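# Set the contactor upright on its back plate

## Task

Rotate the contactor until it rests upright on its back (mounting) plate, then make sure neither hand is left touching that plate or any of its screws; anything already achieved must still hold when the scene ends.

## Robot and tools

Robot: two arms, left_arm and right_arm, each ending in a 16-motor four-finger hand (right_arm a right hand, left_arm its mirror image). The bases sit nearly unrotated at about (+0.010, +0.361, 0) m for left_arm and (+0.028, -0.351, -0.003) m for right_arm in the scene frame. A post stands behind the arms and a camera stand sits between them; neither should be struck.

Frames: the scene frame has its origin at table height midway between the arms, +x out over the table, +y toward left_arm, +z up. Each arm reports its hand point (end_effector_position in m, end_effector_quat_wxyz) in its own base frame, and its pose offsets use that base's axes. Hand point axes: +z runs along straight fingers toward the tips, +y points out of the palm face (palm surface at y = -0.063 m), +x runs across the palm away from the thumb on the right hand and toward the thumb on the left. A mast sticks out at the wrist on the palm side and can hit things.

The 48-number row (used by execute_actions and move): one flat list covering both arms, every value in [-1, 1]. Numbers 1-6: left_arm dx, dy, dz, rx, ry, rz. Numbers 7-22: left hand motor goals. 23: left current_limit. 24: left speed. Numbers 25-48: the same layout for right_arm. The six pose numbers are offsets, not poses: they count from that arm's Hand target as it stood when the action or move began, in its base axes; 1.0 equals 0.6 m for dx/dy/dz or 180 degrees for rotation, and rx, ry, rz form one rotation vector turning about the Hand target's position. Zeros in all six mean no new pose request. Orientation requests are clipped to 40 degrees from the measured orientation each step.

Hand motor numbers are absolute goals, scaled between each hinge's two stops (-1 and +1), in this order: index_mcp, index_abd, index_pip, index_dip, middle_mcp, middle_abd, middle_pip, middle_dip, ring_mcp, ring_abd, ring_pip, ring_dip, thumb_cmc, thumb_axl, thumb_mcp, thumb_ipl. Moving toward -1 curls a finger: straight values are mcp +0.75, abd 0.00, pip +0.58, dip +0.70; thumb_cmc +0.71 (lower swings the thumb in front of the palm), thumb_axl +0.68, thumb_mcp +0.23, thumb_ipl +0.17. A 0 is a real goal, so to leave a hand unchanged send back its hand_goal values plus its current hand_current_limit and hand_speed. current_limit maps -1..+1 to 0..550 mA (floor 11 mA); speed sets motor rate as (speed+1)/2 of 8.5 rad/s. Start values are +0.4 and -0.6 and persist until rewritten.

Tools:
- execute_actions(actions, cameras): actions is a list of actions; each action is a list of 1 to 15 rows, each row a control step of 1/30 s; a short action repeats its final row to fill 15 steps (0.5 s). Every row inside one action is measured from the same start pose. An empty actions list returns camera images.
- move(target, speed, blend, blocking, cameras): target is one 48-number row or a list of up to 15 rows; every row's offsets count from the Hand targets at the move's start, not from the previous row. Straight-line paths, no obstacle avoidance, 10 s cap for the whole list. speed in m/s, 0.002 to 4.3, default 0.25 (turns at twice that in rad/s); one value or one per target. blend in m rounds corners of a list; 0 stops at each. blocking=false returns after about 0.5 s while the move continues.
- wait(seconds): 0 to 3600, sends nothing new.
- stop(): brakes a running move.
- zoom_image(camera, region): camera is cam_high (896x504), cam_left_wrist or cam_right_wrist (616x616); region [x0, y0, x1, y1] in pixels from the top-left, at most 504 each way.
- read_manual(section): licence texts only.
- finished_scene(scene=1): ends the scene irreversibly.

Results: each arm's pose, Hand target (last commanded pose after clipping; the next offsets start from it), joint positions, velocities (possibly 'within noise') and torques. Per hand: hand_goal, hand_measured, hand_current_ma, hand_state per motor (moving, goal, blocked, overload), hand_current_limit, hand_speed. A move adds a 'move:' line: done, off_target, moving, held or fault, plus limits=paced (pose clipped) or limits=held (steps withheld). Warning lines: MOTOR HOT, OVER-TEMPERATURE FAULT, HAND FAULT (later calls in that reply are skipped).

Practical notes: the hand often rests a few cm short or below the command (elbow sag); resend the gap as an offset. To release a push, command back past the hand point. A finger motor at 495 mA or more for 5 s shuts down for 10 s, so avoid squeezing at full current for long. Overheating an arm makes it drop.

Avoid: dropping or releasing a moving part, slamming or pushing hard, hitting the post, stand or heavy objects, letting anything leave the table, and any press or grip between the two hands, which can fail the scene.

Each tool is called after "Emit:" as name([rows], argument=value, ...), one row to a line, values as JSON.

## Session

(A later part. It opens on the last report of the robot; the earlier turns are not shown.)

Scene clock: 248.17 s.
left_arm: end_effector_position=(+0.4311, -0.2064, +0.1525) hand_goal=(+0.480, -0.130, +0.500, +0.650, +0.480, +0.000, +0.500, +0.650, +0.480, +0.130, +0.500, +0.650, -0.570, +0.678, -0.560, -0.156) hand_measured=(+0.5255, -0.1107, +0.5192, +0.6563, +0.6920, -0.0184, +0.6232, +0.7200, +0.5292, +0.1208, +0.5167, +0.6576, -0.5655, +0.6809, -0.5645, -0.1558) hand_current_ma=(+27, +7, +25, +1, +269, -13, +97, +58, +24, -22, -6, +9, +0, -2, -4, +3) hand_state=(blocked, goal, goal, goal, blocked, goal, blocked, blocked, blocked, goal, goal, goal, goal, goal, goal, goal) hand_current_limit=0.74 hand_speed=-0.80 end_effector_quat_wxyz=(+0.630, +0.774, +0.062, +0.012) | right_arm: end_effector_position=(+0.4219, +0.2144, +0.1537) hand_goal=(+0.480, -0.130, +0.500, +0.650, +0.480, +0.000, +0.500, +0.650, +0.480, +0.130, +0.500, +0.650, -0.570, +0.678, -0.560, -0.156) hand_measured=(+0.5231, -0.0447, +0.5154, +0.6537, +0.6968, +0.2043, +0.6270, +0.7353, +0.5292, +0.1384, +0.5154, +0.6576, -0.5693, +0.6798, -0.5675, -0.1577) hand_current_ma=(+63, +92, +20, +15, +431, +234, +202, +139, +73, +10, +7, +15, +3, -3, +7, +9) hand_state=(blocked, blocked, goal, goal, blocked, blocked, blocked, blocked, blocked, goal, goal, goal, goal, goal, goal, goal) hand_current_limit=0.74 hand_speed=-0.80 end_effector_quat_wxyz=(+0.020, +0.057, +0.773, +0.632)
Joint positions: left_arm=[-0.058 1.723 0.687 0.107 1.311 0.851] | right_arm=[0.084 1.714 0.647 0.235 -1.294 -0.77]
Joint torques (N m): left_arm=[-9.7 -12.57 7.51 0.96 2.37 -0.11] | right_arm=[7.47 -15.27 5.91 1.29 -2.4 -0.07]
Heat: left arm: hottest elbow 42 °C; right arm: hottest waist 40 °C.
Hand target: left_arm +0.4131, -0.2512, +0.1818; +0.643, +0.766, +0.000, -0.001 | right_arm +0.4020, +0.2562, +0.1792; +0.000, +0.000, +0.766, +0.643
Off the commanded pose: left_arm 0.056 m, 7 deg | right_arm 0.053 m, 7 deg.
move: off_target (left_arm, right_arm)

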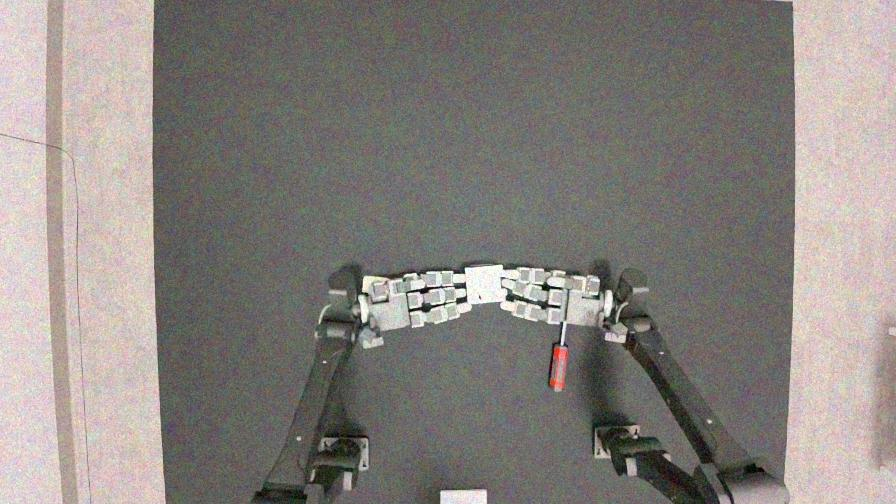

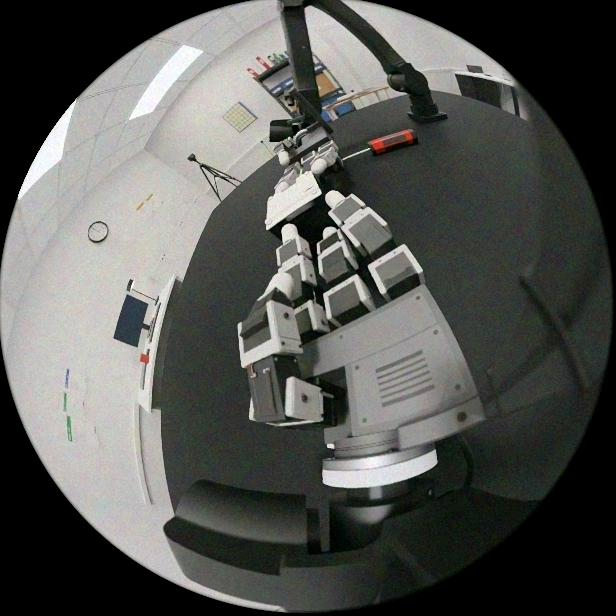

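Emit:
move([
  [0,0.02,-0.045,0,0,0,0.616,-0.13,0.576,0.696,0.616,0,0.576,0.696,0.616,0.13,0.576,0.696,-0.57,0.678,-0.56,-0.156,0.74,-0.8,0,-0.02,-0.045,0,0,0,0.616,-0.13,0.576,0.696,0.616,0,0.576,0.696,0.616,0.13,0.576,0.696,-0.57,0.678,-0.56,-0.156,0.74,-0.8],
  [-0.13,0.01,-0.045,0,0,0,0.616,-0.13,0.576,0.696,0.616,0,0.576,0.696,0.616,0.13,0.576,0.696,-0.57,0.678,-0.56,-0.156,0.74,-0.8,-0.13,-0.01,-0.045,0,0,0,0.616,-0.13,0.576,0.696,0.616,0,0.576,0.696,0.616,0.13,0.576,0.696,-0.57,0.678,-0.56,-0.156,0.74,-0.8],
], speed=0.06, cameras=["cam_high"])

Emit:
zoom_image(camera="cam_high", region=[400, 240, 560, 360])

Scene clock: 253.57 s.
left_arm: end_effector_position=(+0.3593, -0.2075, +0.1482) hand_goal=(+0.616, -0.130, +0.576, +0.696, +0.616, +0.000, +0.576, +0.696, +0.616, +0.130, +0.576, +0.696, -0.570, +0.678, -0.560, -0.156) hand_measured=(+0.5436, +0.0227, +0.5141, +0.6639, +0.6980, +0.1003, +0.6244, +0.7213, +0.6353, +0.1237, +0.5770, +0.6932, -0.5655, +0.6809, -0.5636, -0.1558) hand_current_ma=(-45, +57, -41, -5, +88, +25, +28, +23, +3, -29, -9, +19, +7, -7, -3, -9) hand_state=(blocked, blocked, blocked, blocked, blocked, blocked, blocked, blocked, goal, goal, goal, goal, goal, goal, goal, goal) hand_current_limit=0.74 hand_speed=-0.80 end_effector_quat_wxyz=(+0.636, +0.770, +0.045, +0.026) | right_arm: end_effector_position=(+0.3540, +0.2152, +0.1490) hand_goal=(+0.616, -0.130, +0.576, +0.696, +0.616, +0.000, +0.576, +0.696, +0.616, +0.130, +0.576, +0.696, -0.570, +0.678, -0.560, -0.156) hand_measured=(+0.5521, +0.0344, +0.5552, +0.6958, +0.7149, +0.2820, +0.6155, +0.6920, +0.6365, +0.1384, +0.5770, +0.6971, -0.5693, +0.6798, -0.5675, -0.1577) hand_current_ma=(-83, +178, -14, +7, +163, +332, +39, +0, +16, +2, -1, -16, +2, +7, +2, +5) hand_state=(blocked, blocked, blocked, goal, blocked, blocked, blocked, goal, blocked, goal, goal, goal, goal, goal, goal, goal) hand_current_limit=0.74 hand_speed=-0.80 end_effector_quat_wxyz=(+0.036, +0.040, +0.771, +0.635)
Joint positions: left_arm=[-0.075 1.642 0.479 0.329 1.314 0.799] | right_arm=[0.104 1.642 0.452 0.445 -1.284 -0.728]
Joint torques (N m): left_arm=[-9.05 -8.23 4.41 1.26 1.58 -0.03] | right_arm=[7.53 -10.34 2.15 1.98 -1.98 -0.09]
Heat: left arm: hottest elbow 41 °C; right arm: hottest waist 40 °C.
Hand target: left_arm +0.3351, -0.2452, +0.1548; +0.643, +0.766, +0.000, -0.001 | right_arm +0.3240, +0.2502, +0.1521; +0.000, +0.000, +0.766, +0.643
Off the commanded pose: left_arm 0.045 m, 6 deg | right_arm 0.046 m, 6 deg.
move: off_target (left_arm, right_arm)

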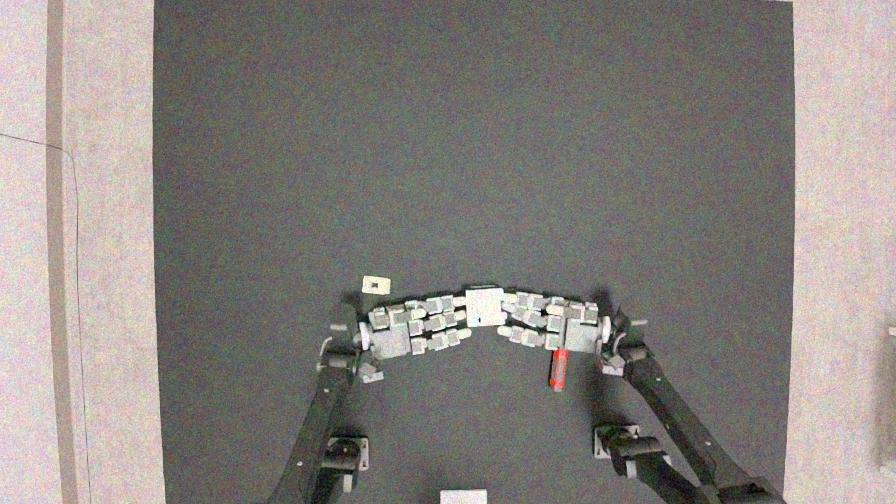

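Scaled by 3.150 from the camera's image (finer frame: 1280x720).

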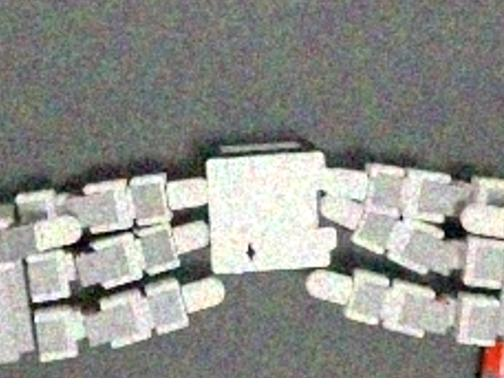

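Emit:
move([
  [0.05,0.05,-0.01,0,0,0,0.72,-0.07,0.56,0.69,0.72,0.07,0.56,0.69,0.3,0,0,0.4,-0.57,0.678,-0.56,-0.156,0.74,-0.6,0.05,-0.05,-0.01,0,0,0,0.72,-0.07,0.56,0.69,0.72,0.07,0.56,0.69,0.3,0,0,0.4,-0.57,0.678,-0.56,-0.156,0.74,-0.6],
  [0.066,0.134,-0.013,0,0,0,0.72,-0.07,0.56,0.69,0.72,0.07,0.56,0.69,-0.068,0,-0.883,0.116,-0.57,0.678,-0.56,-0.156,0.74,-0.6,0.063,-0.139,-0.012,0,0,0,0.72,-0.07,0.56,0.69,0.72,0.07,0.56,0.69,-0.068,0,-0.883,0.116,-0.57,0.678,-0.56,-0.156,0.74,-0.6],
], speed=0.08, cameras=["all"])

Emit:
zoom_image(camera="cam_high", region=[400, 240, 560, 360])

Scene clock: 260.77 s.
left_arm: end_effector_position=(+0.3630, -0.1672, +0.1412) hand_goal=(+0.720, -0.070, +0.560, +0.690, +0.720, +0.070, +0.560, +0.690, -0.068, +0.000, -0.882, +0.116, -0.570, +0.678, -0.560, -0.156) hand_measured=(+0.7330, -0.0594, +0.5603, +0.6856, +0.7390, +0.0798, +0.5641, +0.6958, -0.0461, +0.0051, -0.8858, +0.1135, -0.5655, +0.6820, -0.5645, -0.1558) hand_current_ma=(+12, +0, -1, +15, -3, -8, -5, +16, +24, -14, -10, +6, +5, +3, -9, -2) hand_state=(goal, goal, goal, goal, goal, goal, goal, goal, blocked, goal, goal, goal, goal, goal, goal, goal) hand_current_limit=0.74 hand_speed=-0.60 end_effector_quat_wxyz=(+0.645, +0.764, +0.012, -0.014) | right_arm: end_effector_position=(+0.3501, +0.1713, +0.1429) hand_goal=(+0.720, -0.070, +0.560, +0.690, +0.720, +0.070, +0.560, +0.690, -0.068, +0.000, -0.882, +0.116, -0.570, +0.678, -0.560, -0.156) hand_measured=(+0.7390, -0.0565, +0.5590, +0.6958, +0.7691, +0.0769, +0.5770, +0.6856, -0.0473, +0.0051, -0.8858, +0.1123, -0.5680, +0.6798, -0.5675, -0.1577) hand_current_ma=(+30, +22, +9, +3, +59, -1, +12, +6, +32, -6, -15, -1, +1, +5, +13, +1) hand_state=(goal, goal, goal, goal, blocked, goal, goal, goal, blocked, goal, goal, goal, goal, goal, goal, goal) hand_current_limit=0.74 hand_speed=-0.60 end_effector_quat_wxyz=(-0.010, +0.004, +0.763, +0.646)
Joint positions: left_arm=[0.055 1.788 0.75 -0.879 1.392 1.884] | right_arm=[-0.042 1.758 0.71 -0.823 -1.396 -1.855]
Joint torques (N m): left_arm=[-0.32 -8.53 7.68 -1.03 0.99 0.18] | right_arm=[-0.5 -10.29 6.05 -0.29 -0.92 -0.14]
Heat: left arm: hottest elbow 41 °C; right arm: hottest waist 40 °C.
Hand target: left_arm +0.3747, -0.1648, +0.1470; +0.643, +0.766, +0.000, -0.001 | right_arm +0.3618, +0.1668, +0.1449; +0.000, +0.000, +0.766, +0.643
Off the commanded pose: left_arm 0.013 m, 2 deg | right_arm 0.013 m, 1 deg.
move: off_target (left_arm, right_arm); target 2's new numbers were sent with left_arm's hand 0.014 m and 2 deg from that target

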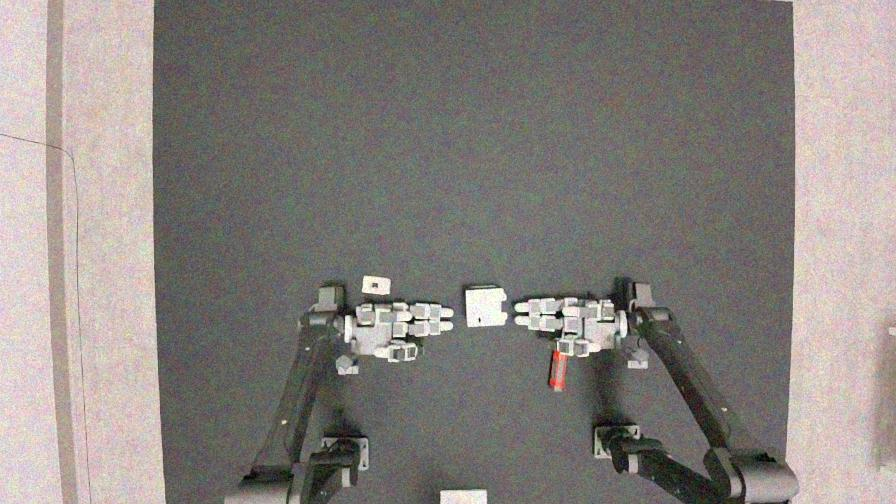

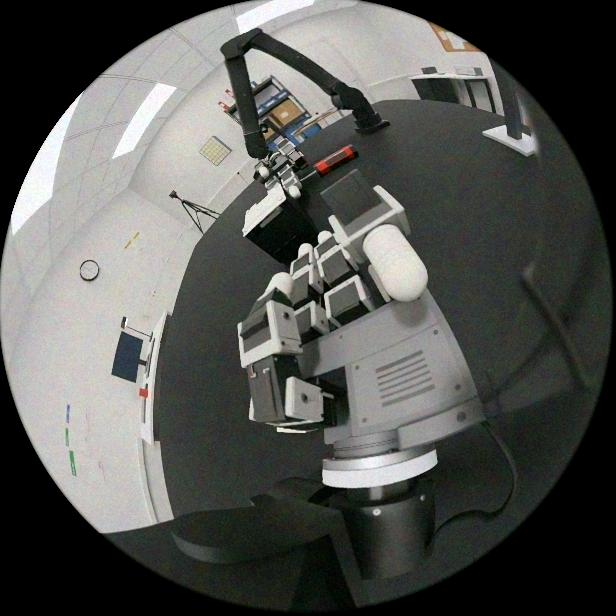

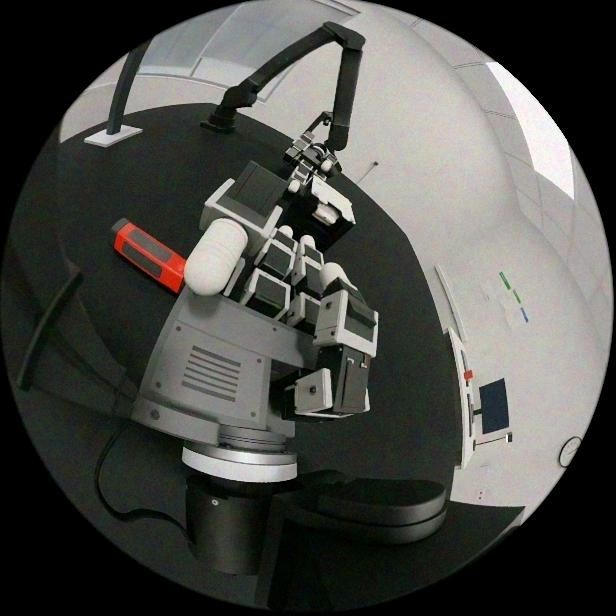

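Scaled by 3.150 from the camera's image (finer frame: 1280x720).

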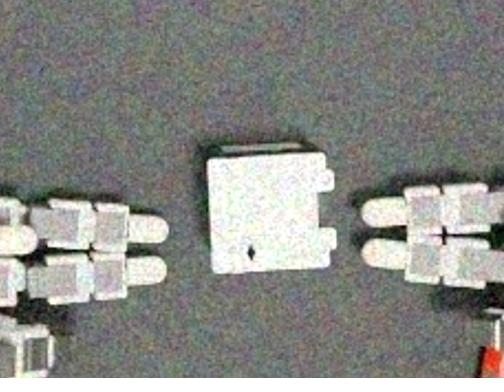

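Emit:
move([
  [0.022,-0.045,0,0,0,0,0.72,-0.07,0.56,0.69,0.72,0.07,0.56,0.69,-0.068,0,-0.883,0.116,-0.57,0.678,-0.56,-0.156,0.74,-0.6,0,0.045,0,0,0,0,0.72,-0.07,0.56,0.69,0.72,0.07,0.56,0.69,-0.068,0,-0.883,0.116,-0.57,0.678,-0.56,-0.156,0.74,-0.6],
  [0.002,-0.121,0,0,0,0,0.72,-0.07,0.56,0.69,0.72,0.07,0.56,0.69,-0.068,0,-0.883,0.116,-0.57,0.678,-0.56,-0.156,0.74,-0.6,-0.02,0.122,0,0,0,0,0.72,-0.07,0.56,0.69,0.72,0.07,0.56,0.69,-0.068,0,-0.883,0.116,-0.57,0.678,-0.56,-0.156,0.74,-0.6],
], speed=0.06, blend=0.01, cameras=["cam_high", "cam_right_wrist"])

Emit:
zoom_image(camera="cam_high", region=[400, 240, 560, 360])

Emit:
zoom_image(camera="cam_right_wrist", region=[220, 130, 420, 290])

Scene clock: 264.83 s.
left_arm: end_effector_position=(+0.3874, -0.2023, +0.1408) hand_goal=(+0.720, -0.070, +0.560, +0.690, +0.720, +0.070, +0.560, +0.690, -0.068, +0.000, -0.882, +0.116, -0.570, +0.678, -0.560, -0.156) hand_measured=(+0.7390, -0.0814, +0.5629, +0.6869, +0.7716, -0.1649, +0.5808, +0.6958, -0.0461, +0.0036, -0.8858, +0.1135, -0.5655, +0.6809, -0.5645, -0.1558) hand_current_ma=(+22, -16, +0, -7, +41, -159, +9, -4, +0, -7, -18, +9, -5, -5, -9, -1) hand_state=(goal, goal, goal, goal, blocked, blocked, blocked, goal, blocked, goal, goal, goal, goal, goal, goal, goal) hand_current_limit=0.74 hand_speed=-0.60 end_effector_quat_wxyz=(+0.643, +0.765, +0.036, +0.013) | right_arm: end_effector_position=(+0.3602, +0.2089, +0.1405) hand_goal=(+0.720, -0.070, +0.560, +0.690, +0.720, +0.070, +0.560, +0.690, -0.068, +0.000, -0.882, +0.116, -0.570, +0.678, -0.560, -0.156) hand_measured=(+0.7414, -0.0799, +0.5616, +0.6945, +0.7836, -0.0653, +0.5885, +0.6971, -0.0485, +0.0036, -0.8858, +0.1123, -0.5680, +0.6798, -0.5685, -0.1577) hand_current_ma=(+39, +3, +9, +27, +94, -125, +24, +11, +5, -4, -11, -9, +8, +13, -7, -1) hand_state=(blocked, goal, goal, goal, blocked, blocked, blocked, goal, blocked, goal, goal, goal, goal, goal, goal, goal) hand_current_limit=0.74 hand_speed=-0.60 end_effector_quat_wxyz=(+0.011, +0.035, +0.764, +0.644)
Joint positions: left_arm=[-0.052 1.723 0.592 0.157 1.361 0.937] | right_arm=[0.079 1.689 0.505 0.297 -1.348 -0.848]
Joint torques (N m): left_arm=[-8.41 -9 5.57 1.57 0.63 -0.22] | right_arm=[6.48 -10.46 4.29 2.52 -0.5 0.07]
Heat: left arm: hottest elbow 41 °C; right arm: hottest waist 40 °C.
Hand target: left_arm +0.3759, -0.2374, +0.1471; +0.643, +0.766, +0.000, -0.001 | right_arm +0.3498, +0.2400, +0.1449; +0.000, +0.000, +0.766, +0.643
Off the commanded pose: left_arm 0.037 m, 4 deg | right_arm 0.033 m, 4 deg.
move: off_target (left_arm, right_arm)

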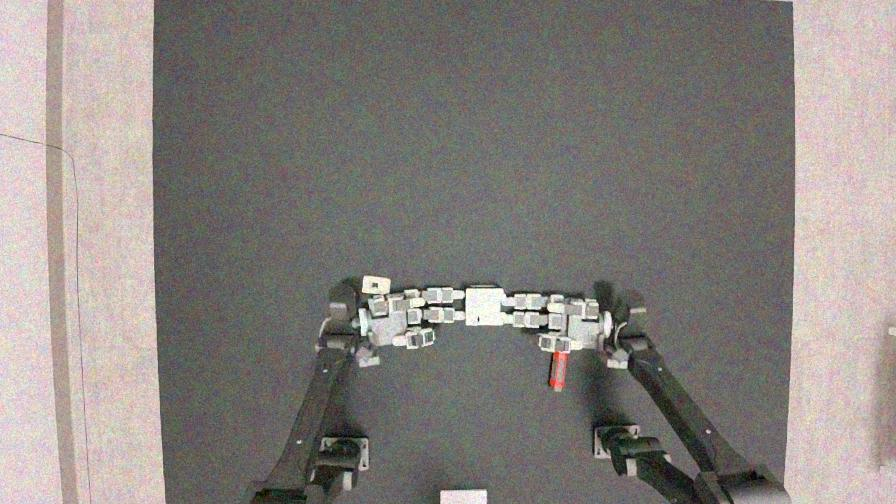

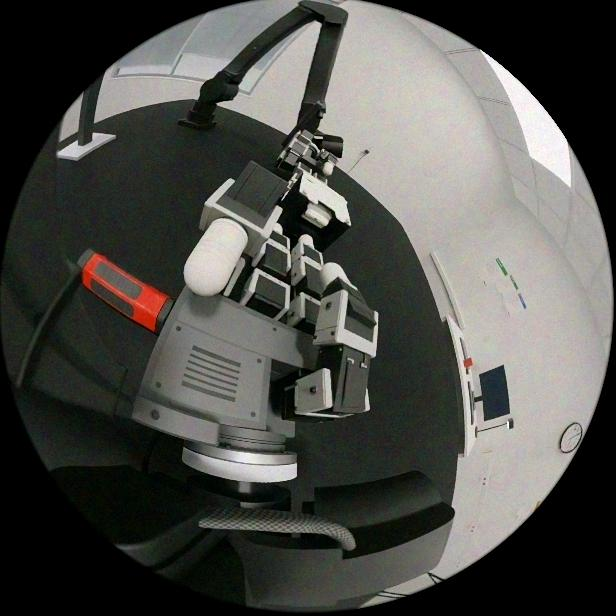

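Scaled by 3.150 from the camera's image (finer frame: 1280x720).

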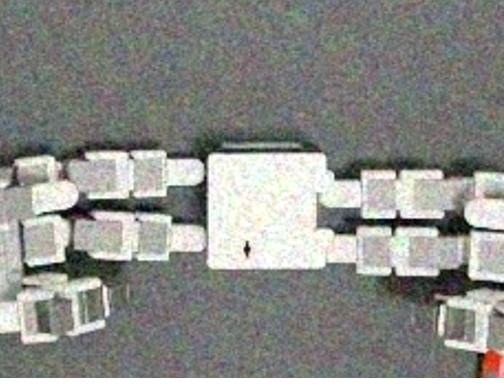

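Scaled by 2.520 from the camera's image (finer frame: 880x880).

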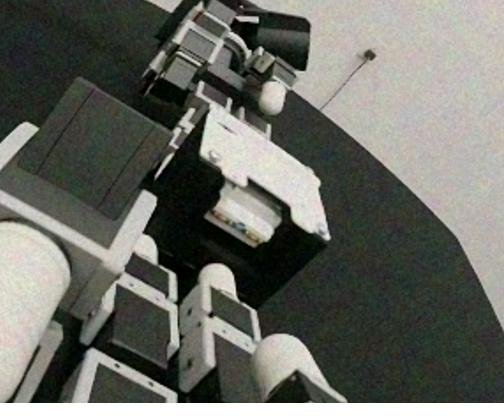

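Emit:
move([
  [0,0.08,0,0,0,0,0.72,-0.07,0.56,0.69,0.72,0.07,0.56,0.69,-0.068,0,-0.883,0.116,-0.57,0.678,-0.56,-0.156,0.74,-0.6,0,0,0,0,0,0,0.72,-0.07,0.56,0.69,0.72,0.07,0.56,0.69,-0.068,0,-0.883,0.116,-0.57,0.678,-0.56,-0.156,0.74,-0.6],
  [-0.015,0.05,0,0,0,0,0.72,-0.07,0.56,0.69,0.72,0.07,0.56,0.69,-0.068,0,-0.883,0.116,-0.57,0.678,-0.56,-0.156,0.74,-0.6,0,0,0,0,0,0,0.72,-0.07,0.56,0.69,0.72,0.07,0.56,0.69,-0.068,0,-0.883,0.116,-0.57,0.678,-0.56,-0.156,0.74,-0.6],
  [-0.045,-0.01,0,0,0,0,0.72,-0.07,0.56,0.69,0.72,0.07,0.56,0.69,-0.068,0,-0.883,0.116,-0.57,0.678,-0.56,-0.156,0.74,-0.6,-0.01,0.01,0,0,0,0,0.72,-0.07,0.56,0.69,0.72,0.07,0.56,0.69,-0.068,0,-0.883,0.116,-0.57,0.678,-0.56,-0.156,0.74,-0.6],
], speed=0.06, blend=0.005, cameras=["cam_high"])

Emit:
zoom_image(camera="cam_high", region=[400, 240, 560, 360])

Scene clock: 268.83 s.
left_arm: end_effector_position=(+0.3656, -0.1950, +0.1453) hand_goal=(+0.720, -0.070, +0.560, +0.690, +0.720, +0.070, +0.560, +0.690, -0.068, +0.000, -0.882, +0.116, -0.570, +0.678, -0.560, -0.156) hand_measured=(+0.7342, -0.0579, +0.5629, +0.6869, +0.7884, +0.0197, +0.5911, +0.6945, -0.0461, +0.0051, -0.8858, +0.1135, -0.5655, +0.6809, -0.5645, -0.1558) hand_current_ma=(+11, -4, -1, -9, +54, -22, +19, +17, -8, -14, -5, +10, +0, -2, -10, -17) hand_state=(goal, goal, goal, goal, blocked, blocked, blocked, goal, blocked, goal, goal, goal, goal, goal, goal, goal) hand_current_limit=0.74 hand_speed=-0.60 end_effector_quat_wxyz=(+0.642, +0.765, +0.046, +0.028) | right_arm: end_effector_position=(+0.3553, +0.2194, +0.1412) hand_goal=(+0.720, -0.070, +0.560, +0.690, +0.720, +0.070, +0.560, +0.690, -0.068, +0.000, -0.882, +0.116, -0.570, +0.678, -0.560, -0.156) hand_measured=(+0.7414, -0.0272, +0.5603, +0.6945, +0.7824, +0.0021, +0.5834, +0.6983, -0.0473, +0.0036, -0.8871, +0.1110, -0.5680, +0.6798, -0.5685, -0.1577) hand_current_ma=(+27, +24, +9, +16, +73, -50, +9, +24, +20, +0, -4, +0, +6, +8, -4, +4) hand_state=(blocked, blocked, goal, goal, blocked, blocked, blocked, goal, blocked, goal, goal, goal, goal, goal, goal, goal) hand_current_limit=0.74 hand_speed=-0.60 end_effector_quat_wxyz=(+0.012, +0.030, +0.766, +0.642)
Joint positions: left_arm=[-0.039 1.666 0.5 0.275 1.345 0.862] | right_arm=[0.112 1.689 0.485 0.397 -1.327 -0.772]
Joint torques (N m): left_arm=[-11.16 -7.3 5.71 1.57 0.7 -0.22] | right_arm=[5.48 -10.17 3.92 2.44 -0.67 0.04]
Heat: left arm: hottest elbow 41 °C; right arm: hottest waist 40 °C.
Hand target: left_arm +0.3490, -0.2434, +0.1470; +0.643, +0.766, +0.000, +0.000 | right_arm +0.3438, +0.2460, +0.1449; +0.000, +0.000, +0.766, +0.643
Off the commanded pose: left_arm 0.051 m, 6 deg | right_arm 0.029 m, 4 deg.
move: off_target (left_arm, right_arm)

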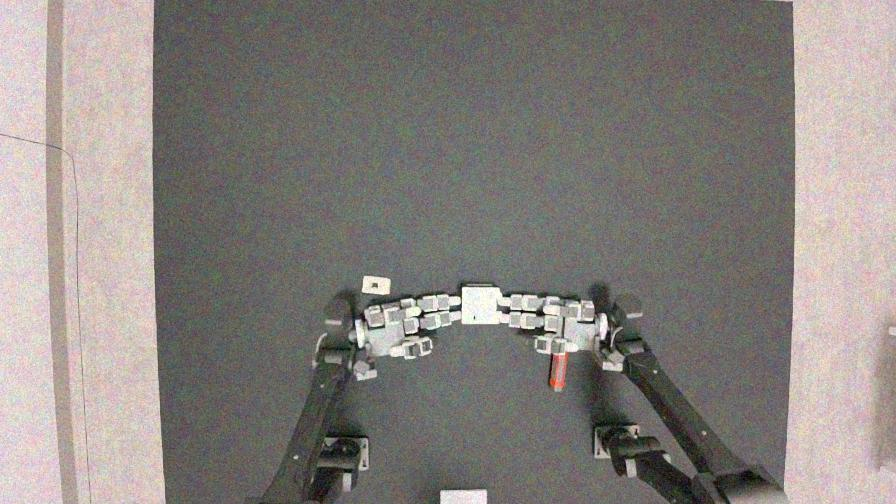

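Scaled by 3.150 from the camera's image (finer frame: 1280x720).

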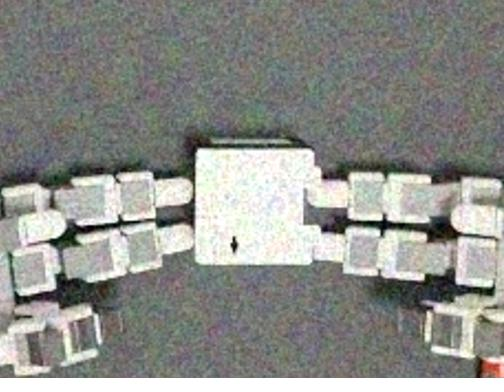

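Emit:
move([
  [0,0,0.02,0,0,0,0.54,-0.07,0.5,0.66,0.54,0.07,0.5,0.66,-0.068,0,-0.883,0.116,-0.57,0.678,-0.56,-0.156,0.74,-0.85,0,0,0.02,0,0,0,0.54,-0.07,0.5,0.66,0.54,0.07,0.5,0.66,-0.068,0,-0.883,0.116,-0.57,0.678,-0.56,-0.156,0.74,-0.85],
  [0.03,0,0.055,0,0.08,0,0.54,-0.07,0.5,0.66,0.54,0.07,0.5,0.66,-0.068,0,-0.883,0.116,-0.57,0.678,-0.56,-0.156,0.74,-0.85,0.03,0,0.055,0,0.08,0,0.54,-0.07,0.5,0.66,0.54,0.07,0.5,0.66,-0.068,0,-0.883,0.116,-0.57,0.678,-0.56,-0.156,0.74,-0.85],
], speed=0.05, cameras=["cam_high", "cam_left_wrist", "cam_right_wrist"])

Emit:
zoom_image(camera="cam_high", region=[400, 240, 560, 360])

Emit:
zoom_image(camera="cam_left_wrist", region=[220, 130, 420, 290])

Scene clock: 273.27 s.
left_arm: end_effector_position=(+0.3711, -0.2066, +0.1462) hand_goal=(+0.540, -0.070, +0.500, +0.660, +0.540, +0.070, +0.500, +0.660, -0.068, +0.000, -0.882, +0.116, -0.570, +0.678, -0.560, -0.156) hand_measured=(+0.5352, +0.0461, +0.4769, +0.6474, +0.7523, +0.2541, +0.5975, +0.7085, -0.0461, +0.0051, -0.8858, +0.1135, -0.5655, +0.6809, -0.5645, -0.1558) hand_current_ma=(+9, +56, +12, -1, +290, +95, +84, +12, +1, -6, +5, +19, -8, +7, +0, -17) hand_state=(goal, blocked, blocked, goal, blocked, blocked, blocked, blocked, blocked, goal, goal, goal, goal, goal, goal, goal) hand_current_limit=0.74 hand_speed=-0.85 end_effector_quat_wxyz=(+0.624, +0.762, +0.149, -0.088) | right_arm: end_effector_position=(+0.3660, +0.2173, +0.1417) hand_goal=(+0.540, -0.070, +0.500, +0.660, +0.540, +0.070, +0.500, +0.660, -0.068, +0.000, -0.882, +0.116, -0.570, +0.678, -0.560, -0.156) hand_measured=(+0.6763, +0.0798, +0.5423, +0.6767, +0.7800, +0.1633, +0.5782, +0.7085, -0.0473, +0.0036, -0.8871, +0.1123, -0.5680, +0.6798, -0.5675, -0.1577) hand_current_ma=(+250, +147, +65, +25, +483, +84, +114, +70, +8, -1, -13, -17, +1, +13, -8, +9) hand_state=(blocked, blocked, blocked, goal, blocked, blocked, blocked, blocked, blocked, goal, goal, goal, goal, goal, goal, goal) hand_current_limit=0.74 hand_speed=-0.85 end_effector_quat_wxyz=(-0.094, +0.146, +0.765, +0.620)
Joint positions: left_arm=[-0.077 1.574 0.505 0.047 1.327 0.675] | right_arm=[0.112 1.583 0.488 0.127 -1.31 -0.614]
Joint torques (N m): left_arm=[-8.64 -8.47 10.15 0.2 2.93 0.07] | right_arm=[5.25 -12.63 8.4 1.24 -3.19 -0.2]
Heat: left arm: hottest elbow 41 °C; right arm: hottest waist 40 °C.
Hand target: left_arm +0.3669, -0.2434, +0.1800; +0.638, +0.760, +0.080, -0.097 | right_arm +0.3619, +0.2460, +0.1779; -0.096, +0.080, +0.760, +0.638
Off the commanded pose: left_arm 0.050 m, 8 deg | right_arm 0.046 m, 8 deg.
move: off_target (left_arm, right_arm)

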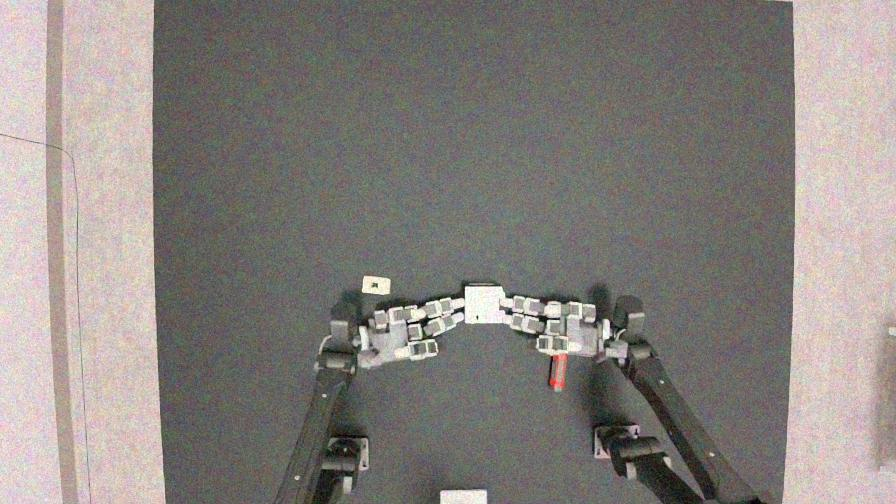

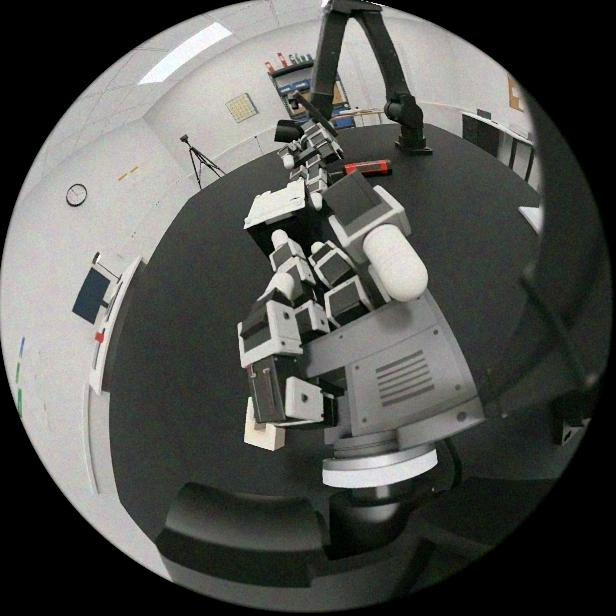

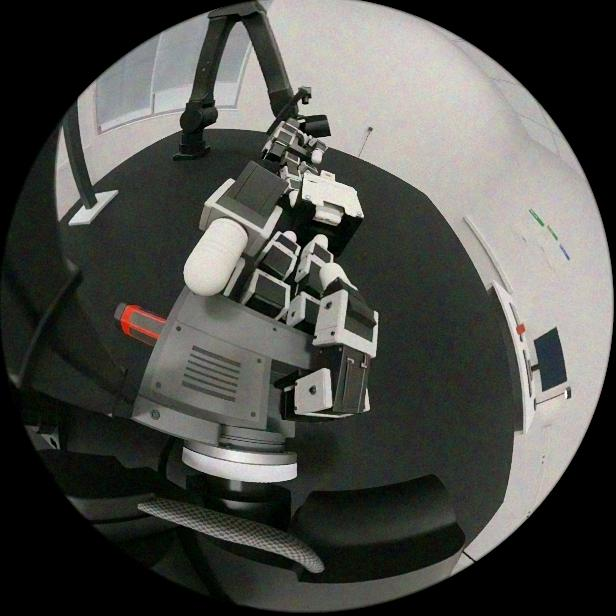

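Scaled by 3.150 from the camera's image (finer frame: 1280x720).

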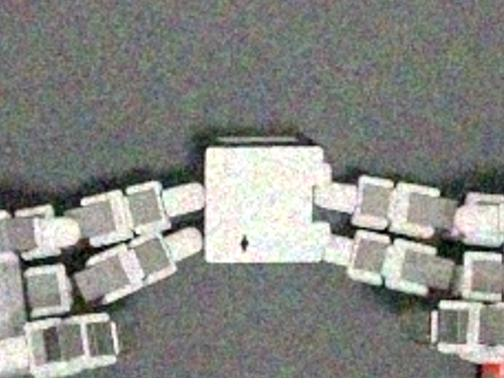

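Scaled by 2.520 from the camera's image (finer frame: 880x880).

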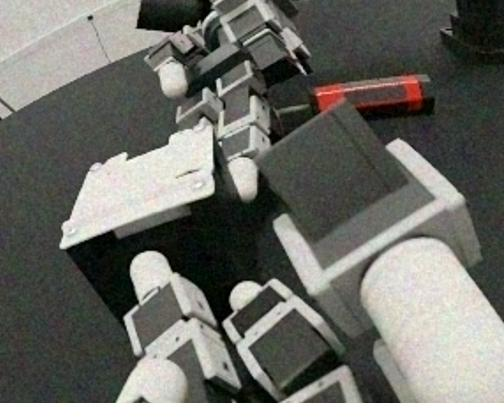

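Emit:
move([
  [0,0.13,0.02,0,-0.04,0,0.72,0,0.56,0.69,0.72,0,0.56,0.69,-0.068,0,-0.883,0.116,-0.57,0.678,-0.56,-0.156,0.6,-0.6,0,-0.13,0.02,0,-0.04,0,0.72,0,0.56,0.69,0.72,0,0.56,0.69,-0.068,0,-0.883,0.116,-0.57,0.678,-0.56,-0.156,0.6,-0.6],
  [0.0385,0.1,0.08,-0.0278,-0.08,0.0035,1,0,1,1,1,0,1,1,-0.068,0,-0.883,0.116,-0.57,0.678,-0.56,-0.156,0.5,-0.6,0.0235,-0.096,0.0835,0.0278,-0.08,-0.0035,1,0,1,1,1,0,1,1,-0.068,0,-0.883,0.116,-0.57,0.678,-0.56,-0.156,0.5,-0.6],
], speed=0.1, cameras=["all"])

Emit:
zoom_image(camera="cam_high", region=[400, 240, 560, 360])

Emit:
zoom_image(camera="cam_left_wrist", region=[220, 130, 420, 290])

Scene clock: 282.00 s.
left_arm: end_effector_position=(+0.3855, -0.1756, +0.2095) hand_goal=(+0.720, +0.000, +0.560, +0.690, +0.720, +0.000, +0.560, +0.690, -0.068, +0.000, -0.882, +0.116, -0.570, +0.678, -0.560, -0.156) hand_measured=(+0.7342, +0.0124, +0.5590, +0.6843, +0.7607, +0.0124, +0.5744, +0.6971, -0.0473, +0.0051, -0.8858, +0.1135, -0.5655, +0.6809, -0.5645, -0.1558) hand_current_ma=(+25, +0, +8, +4, +26, +10, -2, -6, -3, -20, +1, +26, +7, +16, -16, -20) hand_state=(goal, goal, goal, goal, blocked, goal, goal, goal, blocked, goal, goal, goal, goal, goal, goal, goal) hand_current_limit=0.60 hand_speed=-0.60 end_effector_quat_wxyz=(+0.670, +0.742, +0.021, -0.017) | right_arm: end_effector_position=(+0.3586, +0.1827, +0.1984) hand_goal=(+0.720, +0.000, +0.560, +0.690, +0.720, +0.000, +0.560, +0.690, -0.068, +0.000, -0.882, +0.116, -0.570, +0.678, -0.560, -0.156) hand_measured=(+0.7691, +0.0124, +0.5770, +0.6971, +0.7655, +0.0139, +0.5744, +0.6996, -0.0473, +0.0036, -0.8871, +0.1123, -0.5680, +0.6798, -0.5675, -0.1577) hand_current_ma=(+63, +37, +15, +10, +59, -1, +5, +24, +18, +10, -6, -9, +4, +2, -11, -13) hand_state=(blocked, goal, goal, goal, blocked, goal, goal, goal, blocked, goal, goal, goal, goal, goal, goal, goal) hand_current_limit=0.60 hand_speed=-0.60 end_effector_quat_wxyz=(-0.039, +0.021, +0.746, +0.664)
Joint positions: left_arm=[0.017 1.637 0.789 -0.851 1.468 1.647] | right_arm=[0.001 1.629 0.739 -0.927 -1.453 -1.733]
Joint torques (N m): left_arm=[-2.49 -10.34 8.18 0.34 1.72 -0.16] | right_arm=[-0.26 -11.05 4.81 0.12 -1.19 -0.12]
Heat: left arm: hottest elbow 42 °C; right arm: hottest waist 40 °C.
Hand target: left_arm +0.3882, -0.1819, +0.2252; +0.673, +0.740, +0.003, -0.004 (not the last commanded pose) | right_arm +0.3607, +0.1790, +0.2016; -0.032, +0.022, +0.747, +0.664 (not the last commanded pose)
Off the commanded pose: left_arm 0.021 m, 3 deg | right_arm 0.035 m, 5 deg.
move: held (right_arm; a check stopped the path), off_target (left_arm; braked when a check withheld steps of right_arm); path passed 1 of 2 targets; target 2's new numbers were not sent; limits=held
pose unreachable (right arm): on one or more control steps of this call, first in action 0 (counted from 0), this arm could not follow its commanded pose, so it was not sent that pose on those steps. It may still have moved: this result reports where it is.
cause: moving toward the commanded pose would bring two parts of the arm too close to each other (joints 4 (wrist pitch) to 6 (wrist roll) lie between them).

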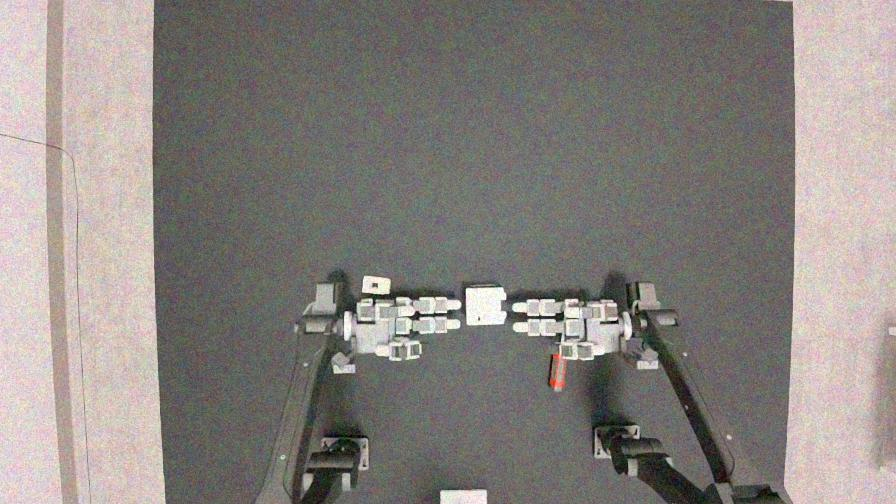

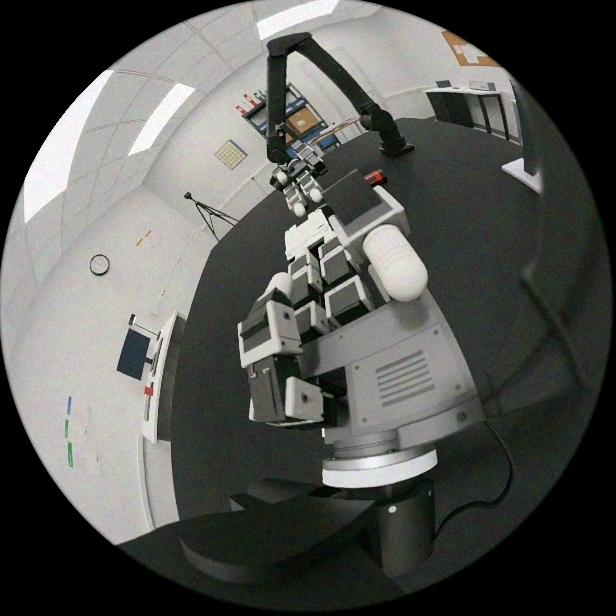

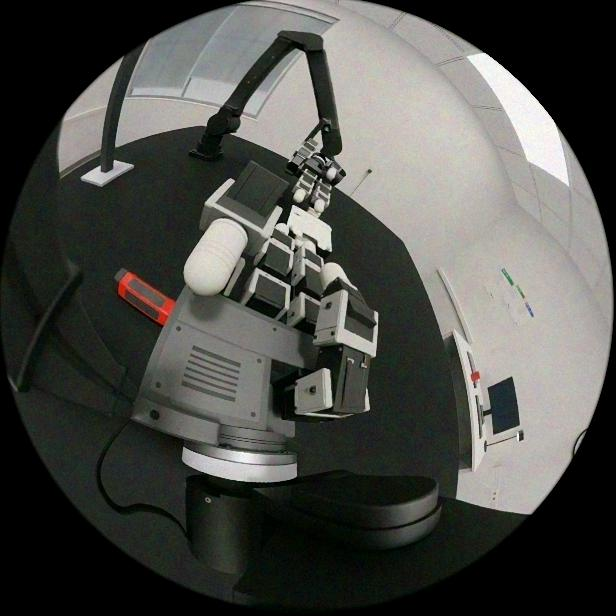

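Scaled by 3.150 from the camera's image (finer frame: 1280x720).

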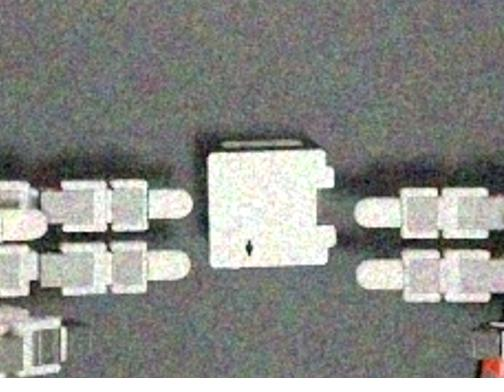

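Scaled by 2.520 from the camera's image (finer frame: 880x880).

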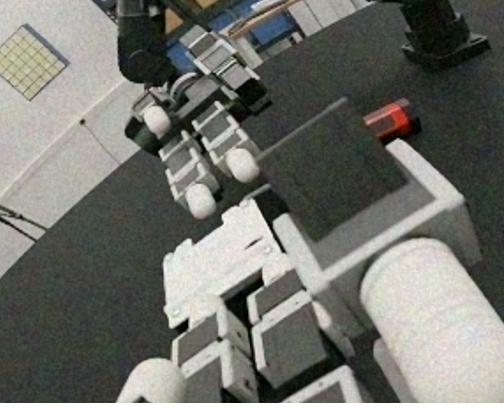

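Emit:
move([
  [0,0,0,0,0,0,1,0,1,1,1,0,1,1,-0.068,0,-0.883,0.116,-0.57,0.678,-0.56,-0.156,0.5,-0.6,0,0,0.02,0,0,0,1,0,1,1,1,0,1,1,-0.068,0,-0.883,0.116,-0.57,0.678,-0.56,-0.156,0.5,-0.6],
], speed=0.1, cameras=["all"])

Emit:
zoom_image(camera="cam_high", region=[400, 240, 560, 360])

Emit:
zoom_image(camera="cam_left_wrist", region=[220, 130, 420, 290])

Scene clock: 283.90 s.
left_arm: end_effector_position=(+0.3855, -0.1755, +0.2098) hand_goal=(+1.000, +0.000, +1.000, +1.000, +1.000, +0.000, +1.000, +1.000, -0.068, +0.000, -0.882, +0.116, -0.570, +0.678, -0.560, -0.156) hand_measured=(+1.0000, +0.0109, +0.9760, +1.0000, +0.9995, +0.0109, +0.9760, +1.0000, -0.0473, +0.0051, -0.8858, +0.1135, -0.5655, +0.6820, -0.5645, -0.1558) hand_current_ma=(+27, +3, -4, -12, -2, +1, -14, +1, -27, -22, -13, +0, +6, +4, +6, -9) hand_state=(goal, goal, blocked, goal, goal, goal, blocked, goal, blocked, goal, goal, goal, goal, goal, goal, goal) hand_current_limit=0.50 hand_speed=-0.60 end_effector_quat_wxyz=(+0.671, +0.741, +0.021, -0.017) | right_arm: end_effector_position=(+0.3575, +0.1827, +0.2024) hand_goal=(+1.000, +0.000, +1.000, +1.000, +1.000, +0.000, +1.000, +1.000, -0.068, +0.000, -0.882, +0.116, -0.570, +0.678, -0.560, -0.156) hand_measured=(+1.0000, +0.0109, +0.9747, +0.9990, +0.9995, +0.0124, +0.9760, +0.9990, -0.0473, +0.0051, -0.8871, +0.1123, -0.5680, +0.6809, -0.5675, -0.1587) hand_current_ma=(+9, +32, -32, -1, +9, +0, -37, +9, +11, -11, -14, -3, +4, -3, -3, +7) hand_state=(goal, goal, blocked, goal, goal, goal, blocked, goal, goal, goal, goal, goal, goal, goal, goal, goal) hand_current_limit=0.50 hand_speed=-0.60 end_effector_quat_wxyz=(-0.044, +0.026, +0.746, +0.664)
Joint positions: left_arm=[0.017 1.637 0.789 -0.851 1.47 1.647] | right_arm=[0.001 1.617 0.739 -0.953 -1.453 -1.732]
Joint torques (N m): left_arm=[-1.73 -10.11 8.4 -0.06 1.59 -0.11] | right_arm=[-0.38 -12.51 5.59 -0.18 -1.16 -0.07]
Heat: left arm: hottest elbow 42 °C; right arm: hottest waist 40 °C.
Hand target: left_arm +0.3878, -0.1816, +0.2252; +0.673, +0.740, +0.001, -0.006 (not the last commanded pose) | right_arm +0.3607, +0.1789, +0.2137; -0.033, +0.022, +0.747, +0.664
Off the commanded pose: left_arm 0.017 m, 3 deg | right_arm 0.012 m, 1 deg.
move: off_target (right_arm)

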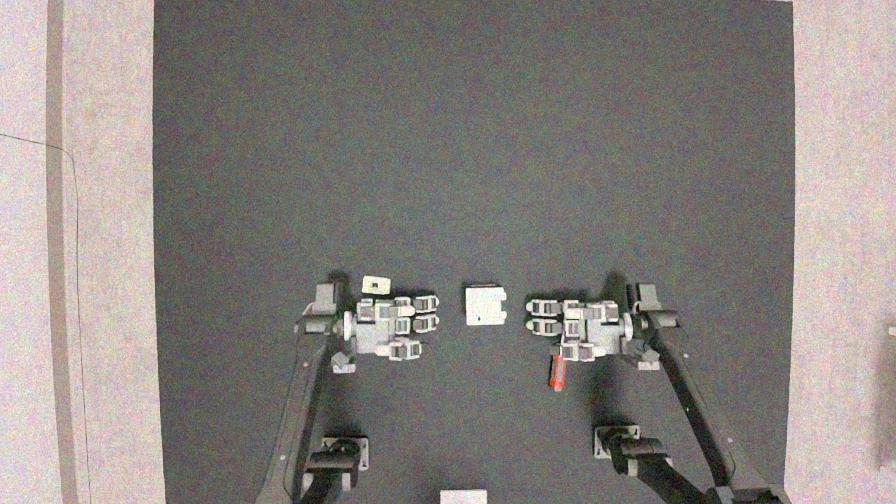

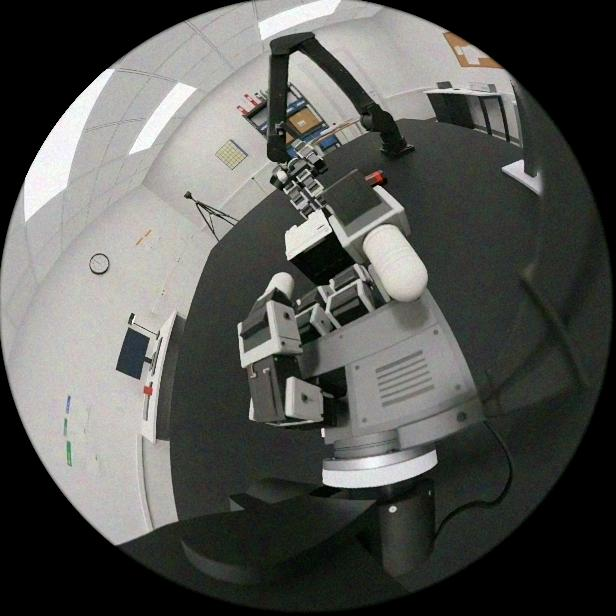

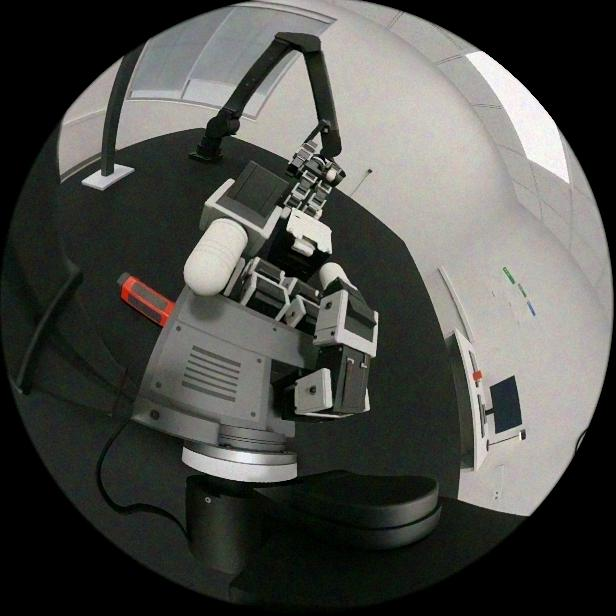

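Scaled by 3.150 from the camera's image (finer frame: 1280x720).

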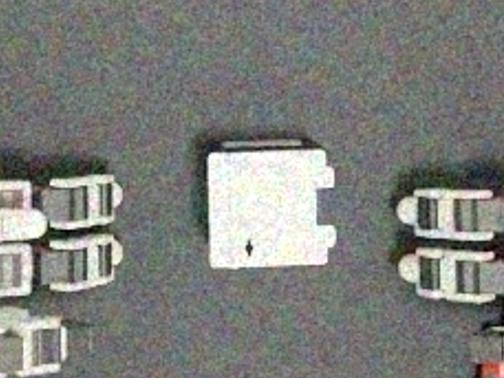

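Scaled by 2.520 from the camera's image (finer frame: 880x880).

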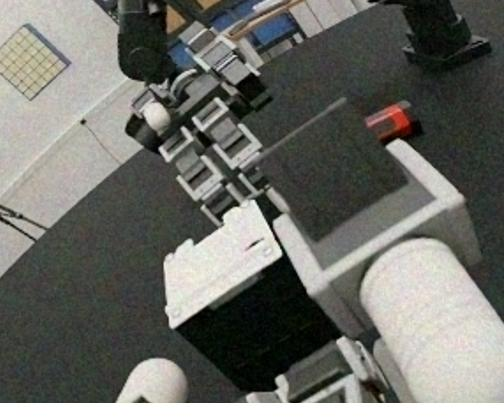

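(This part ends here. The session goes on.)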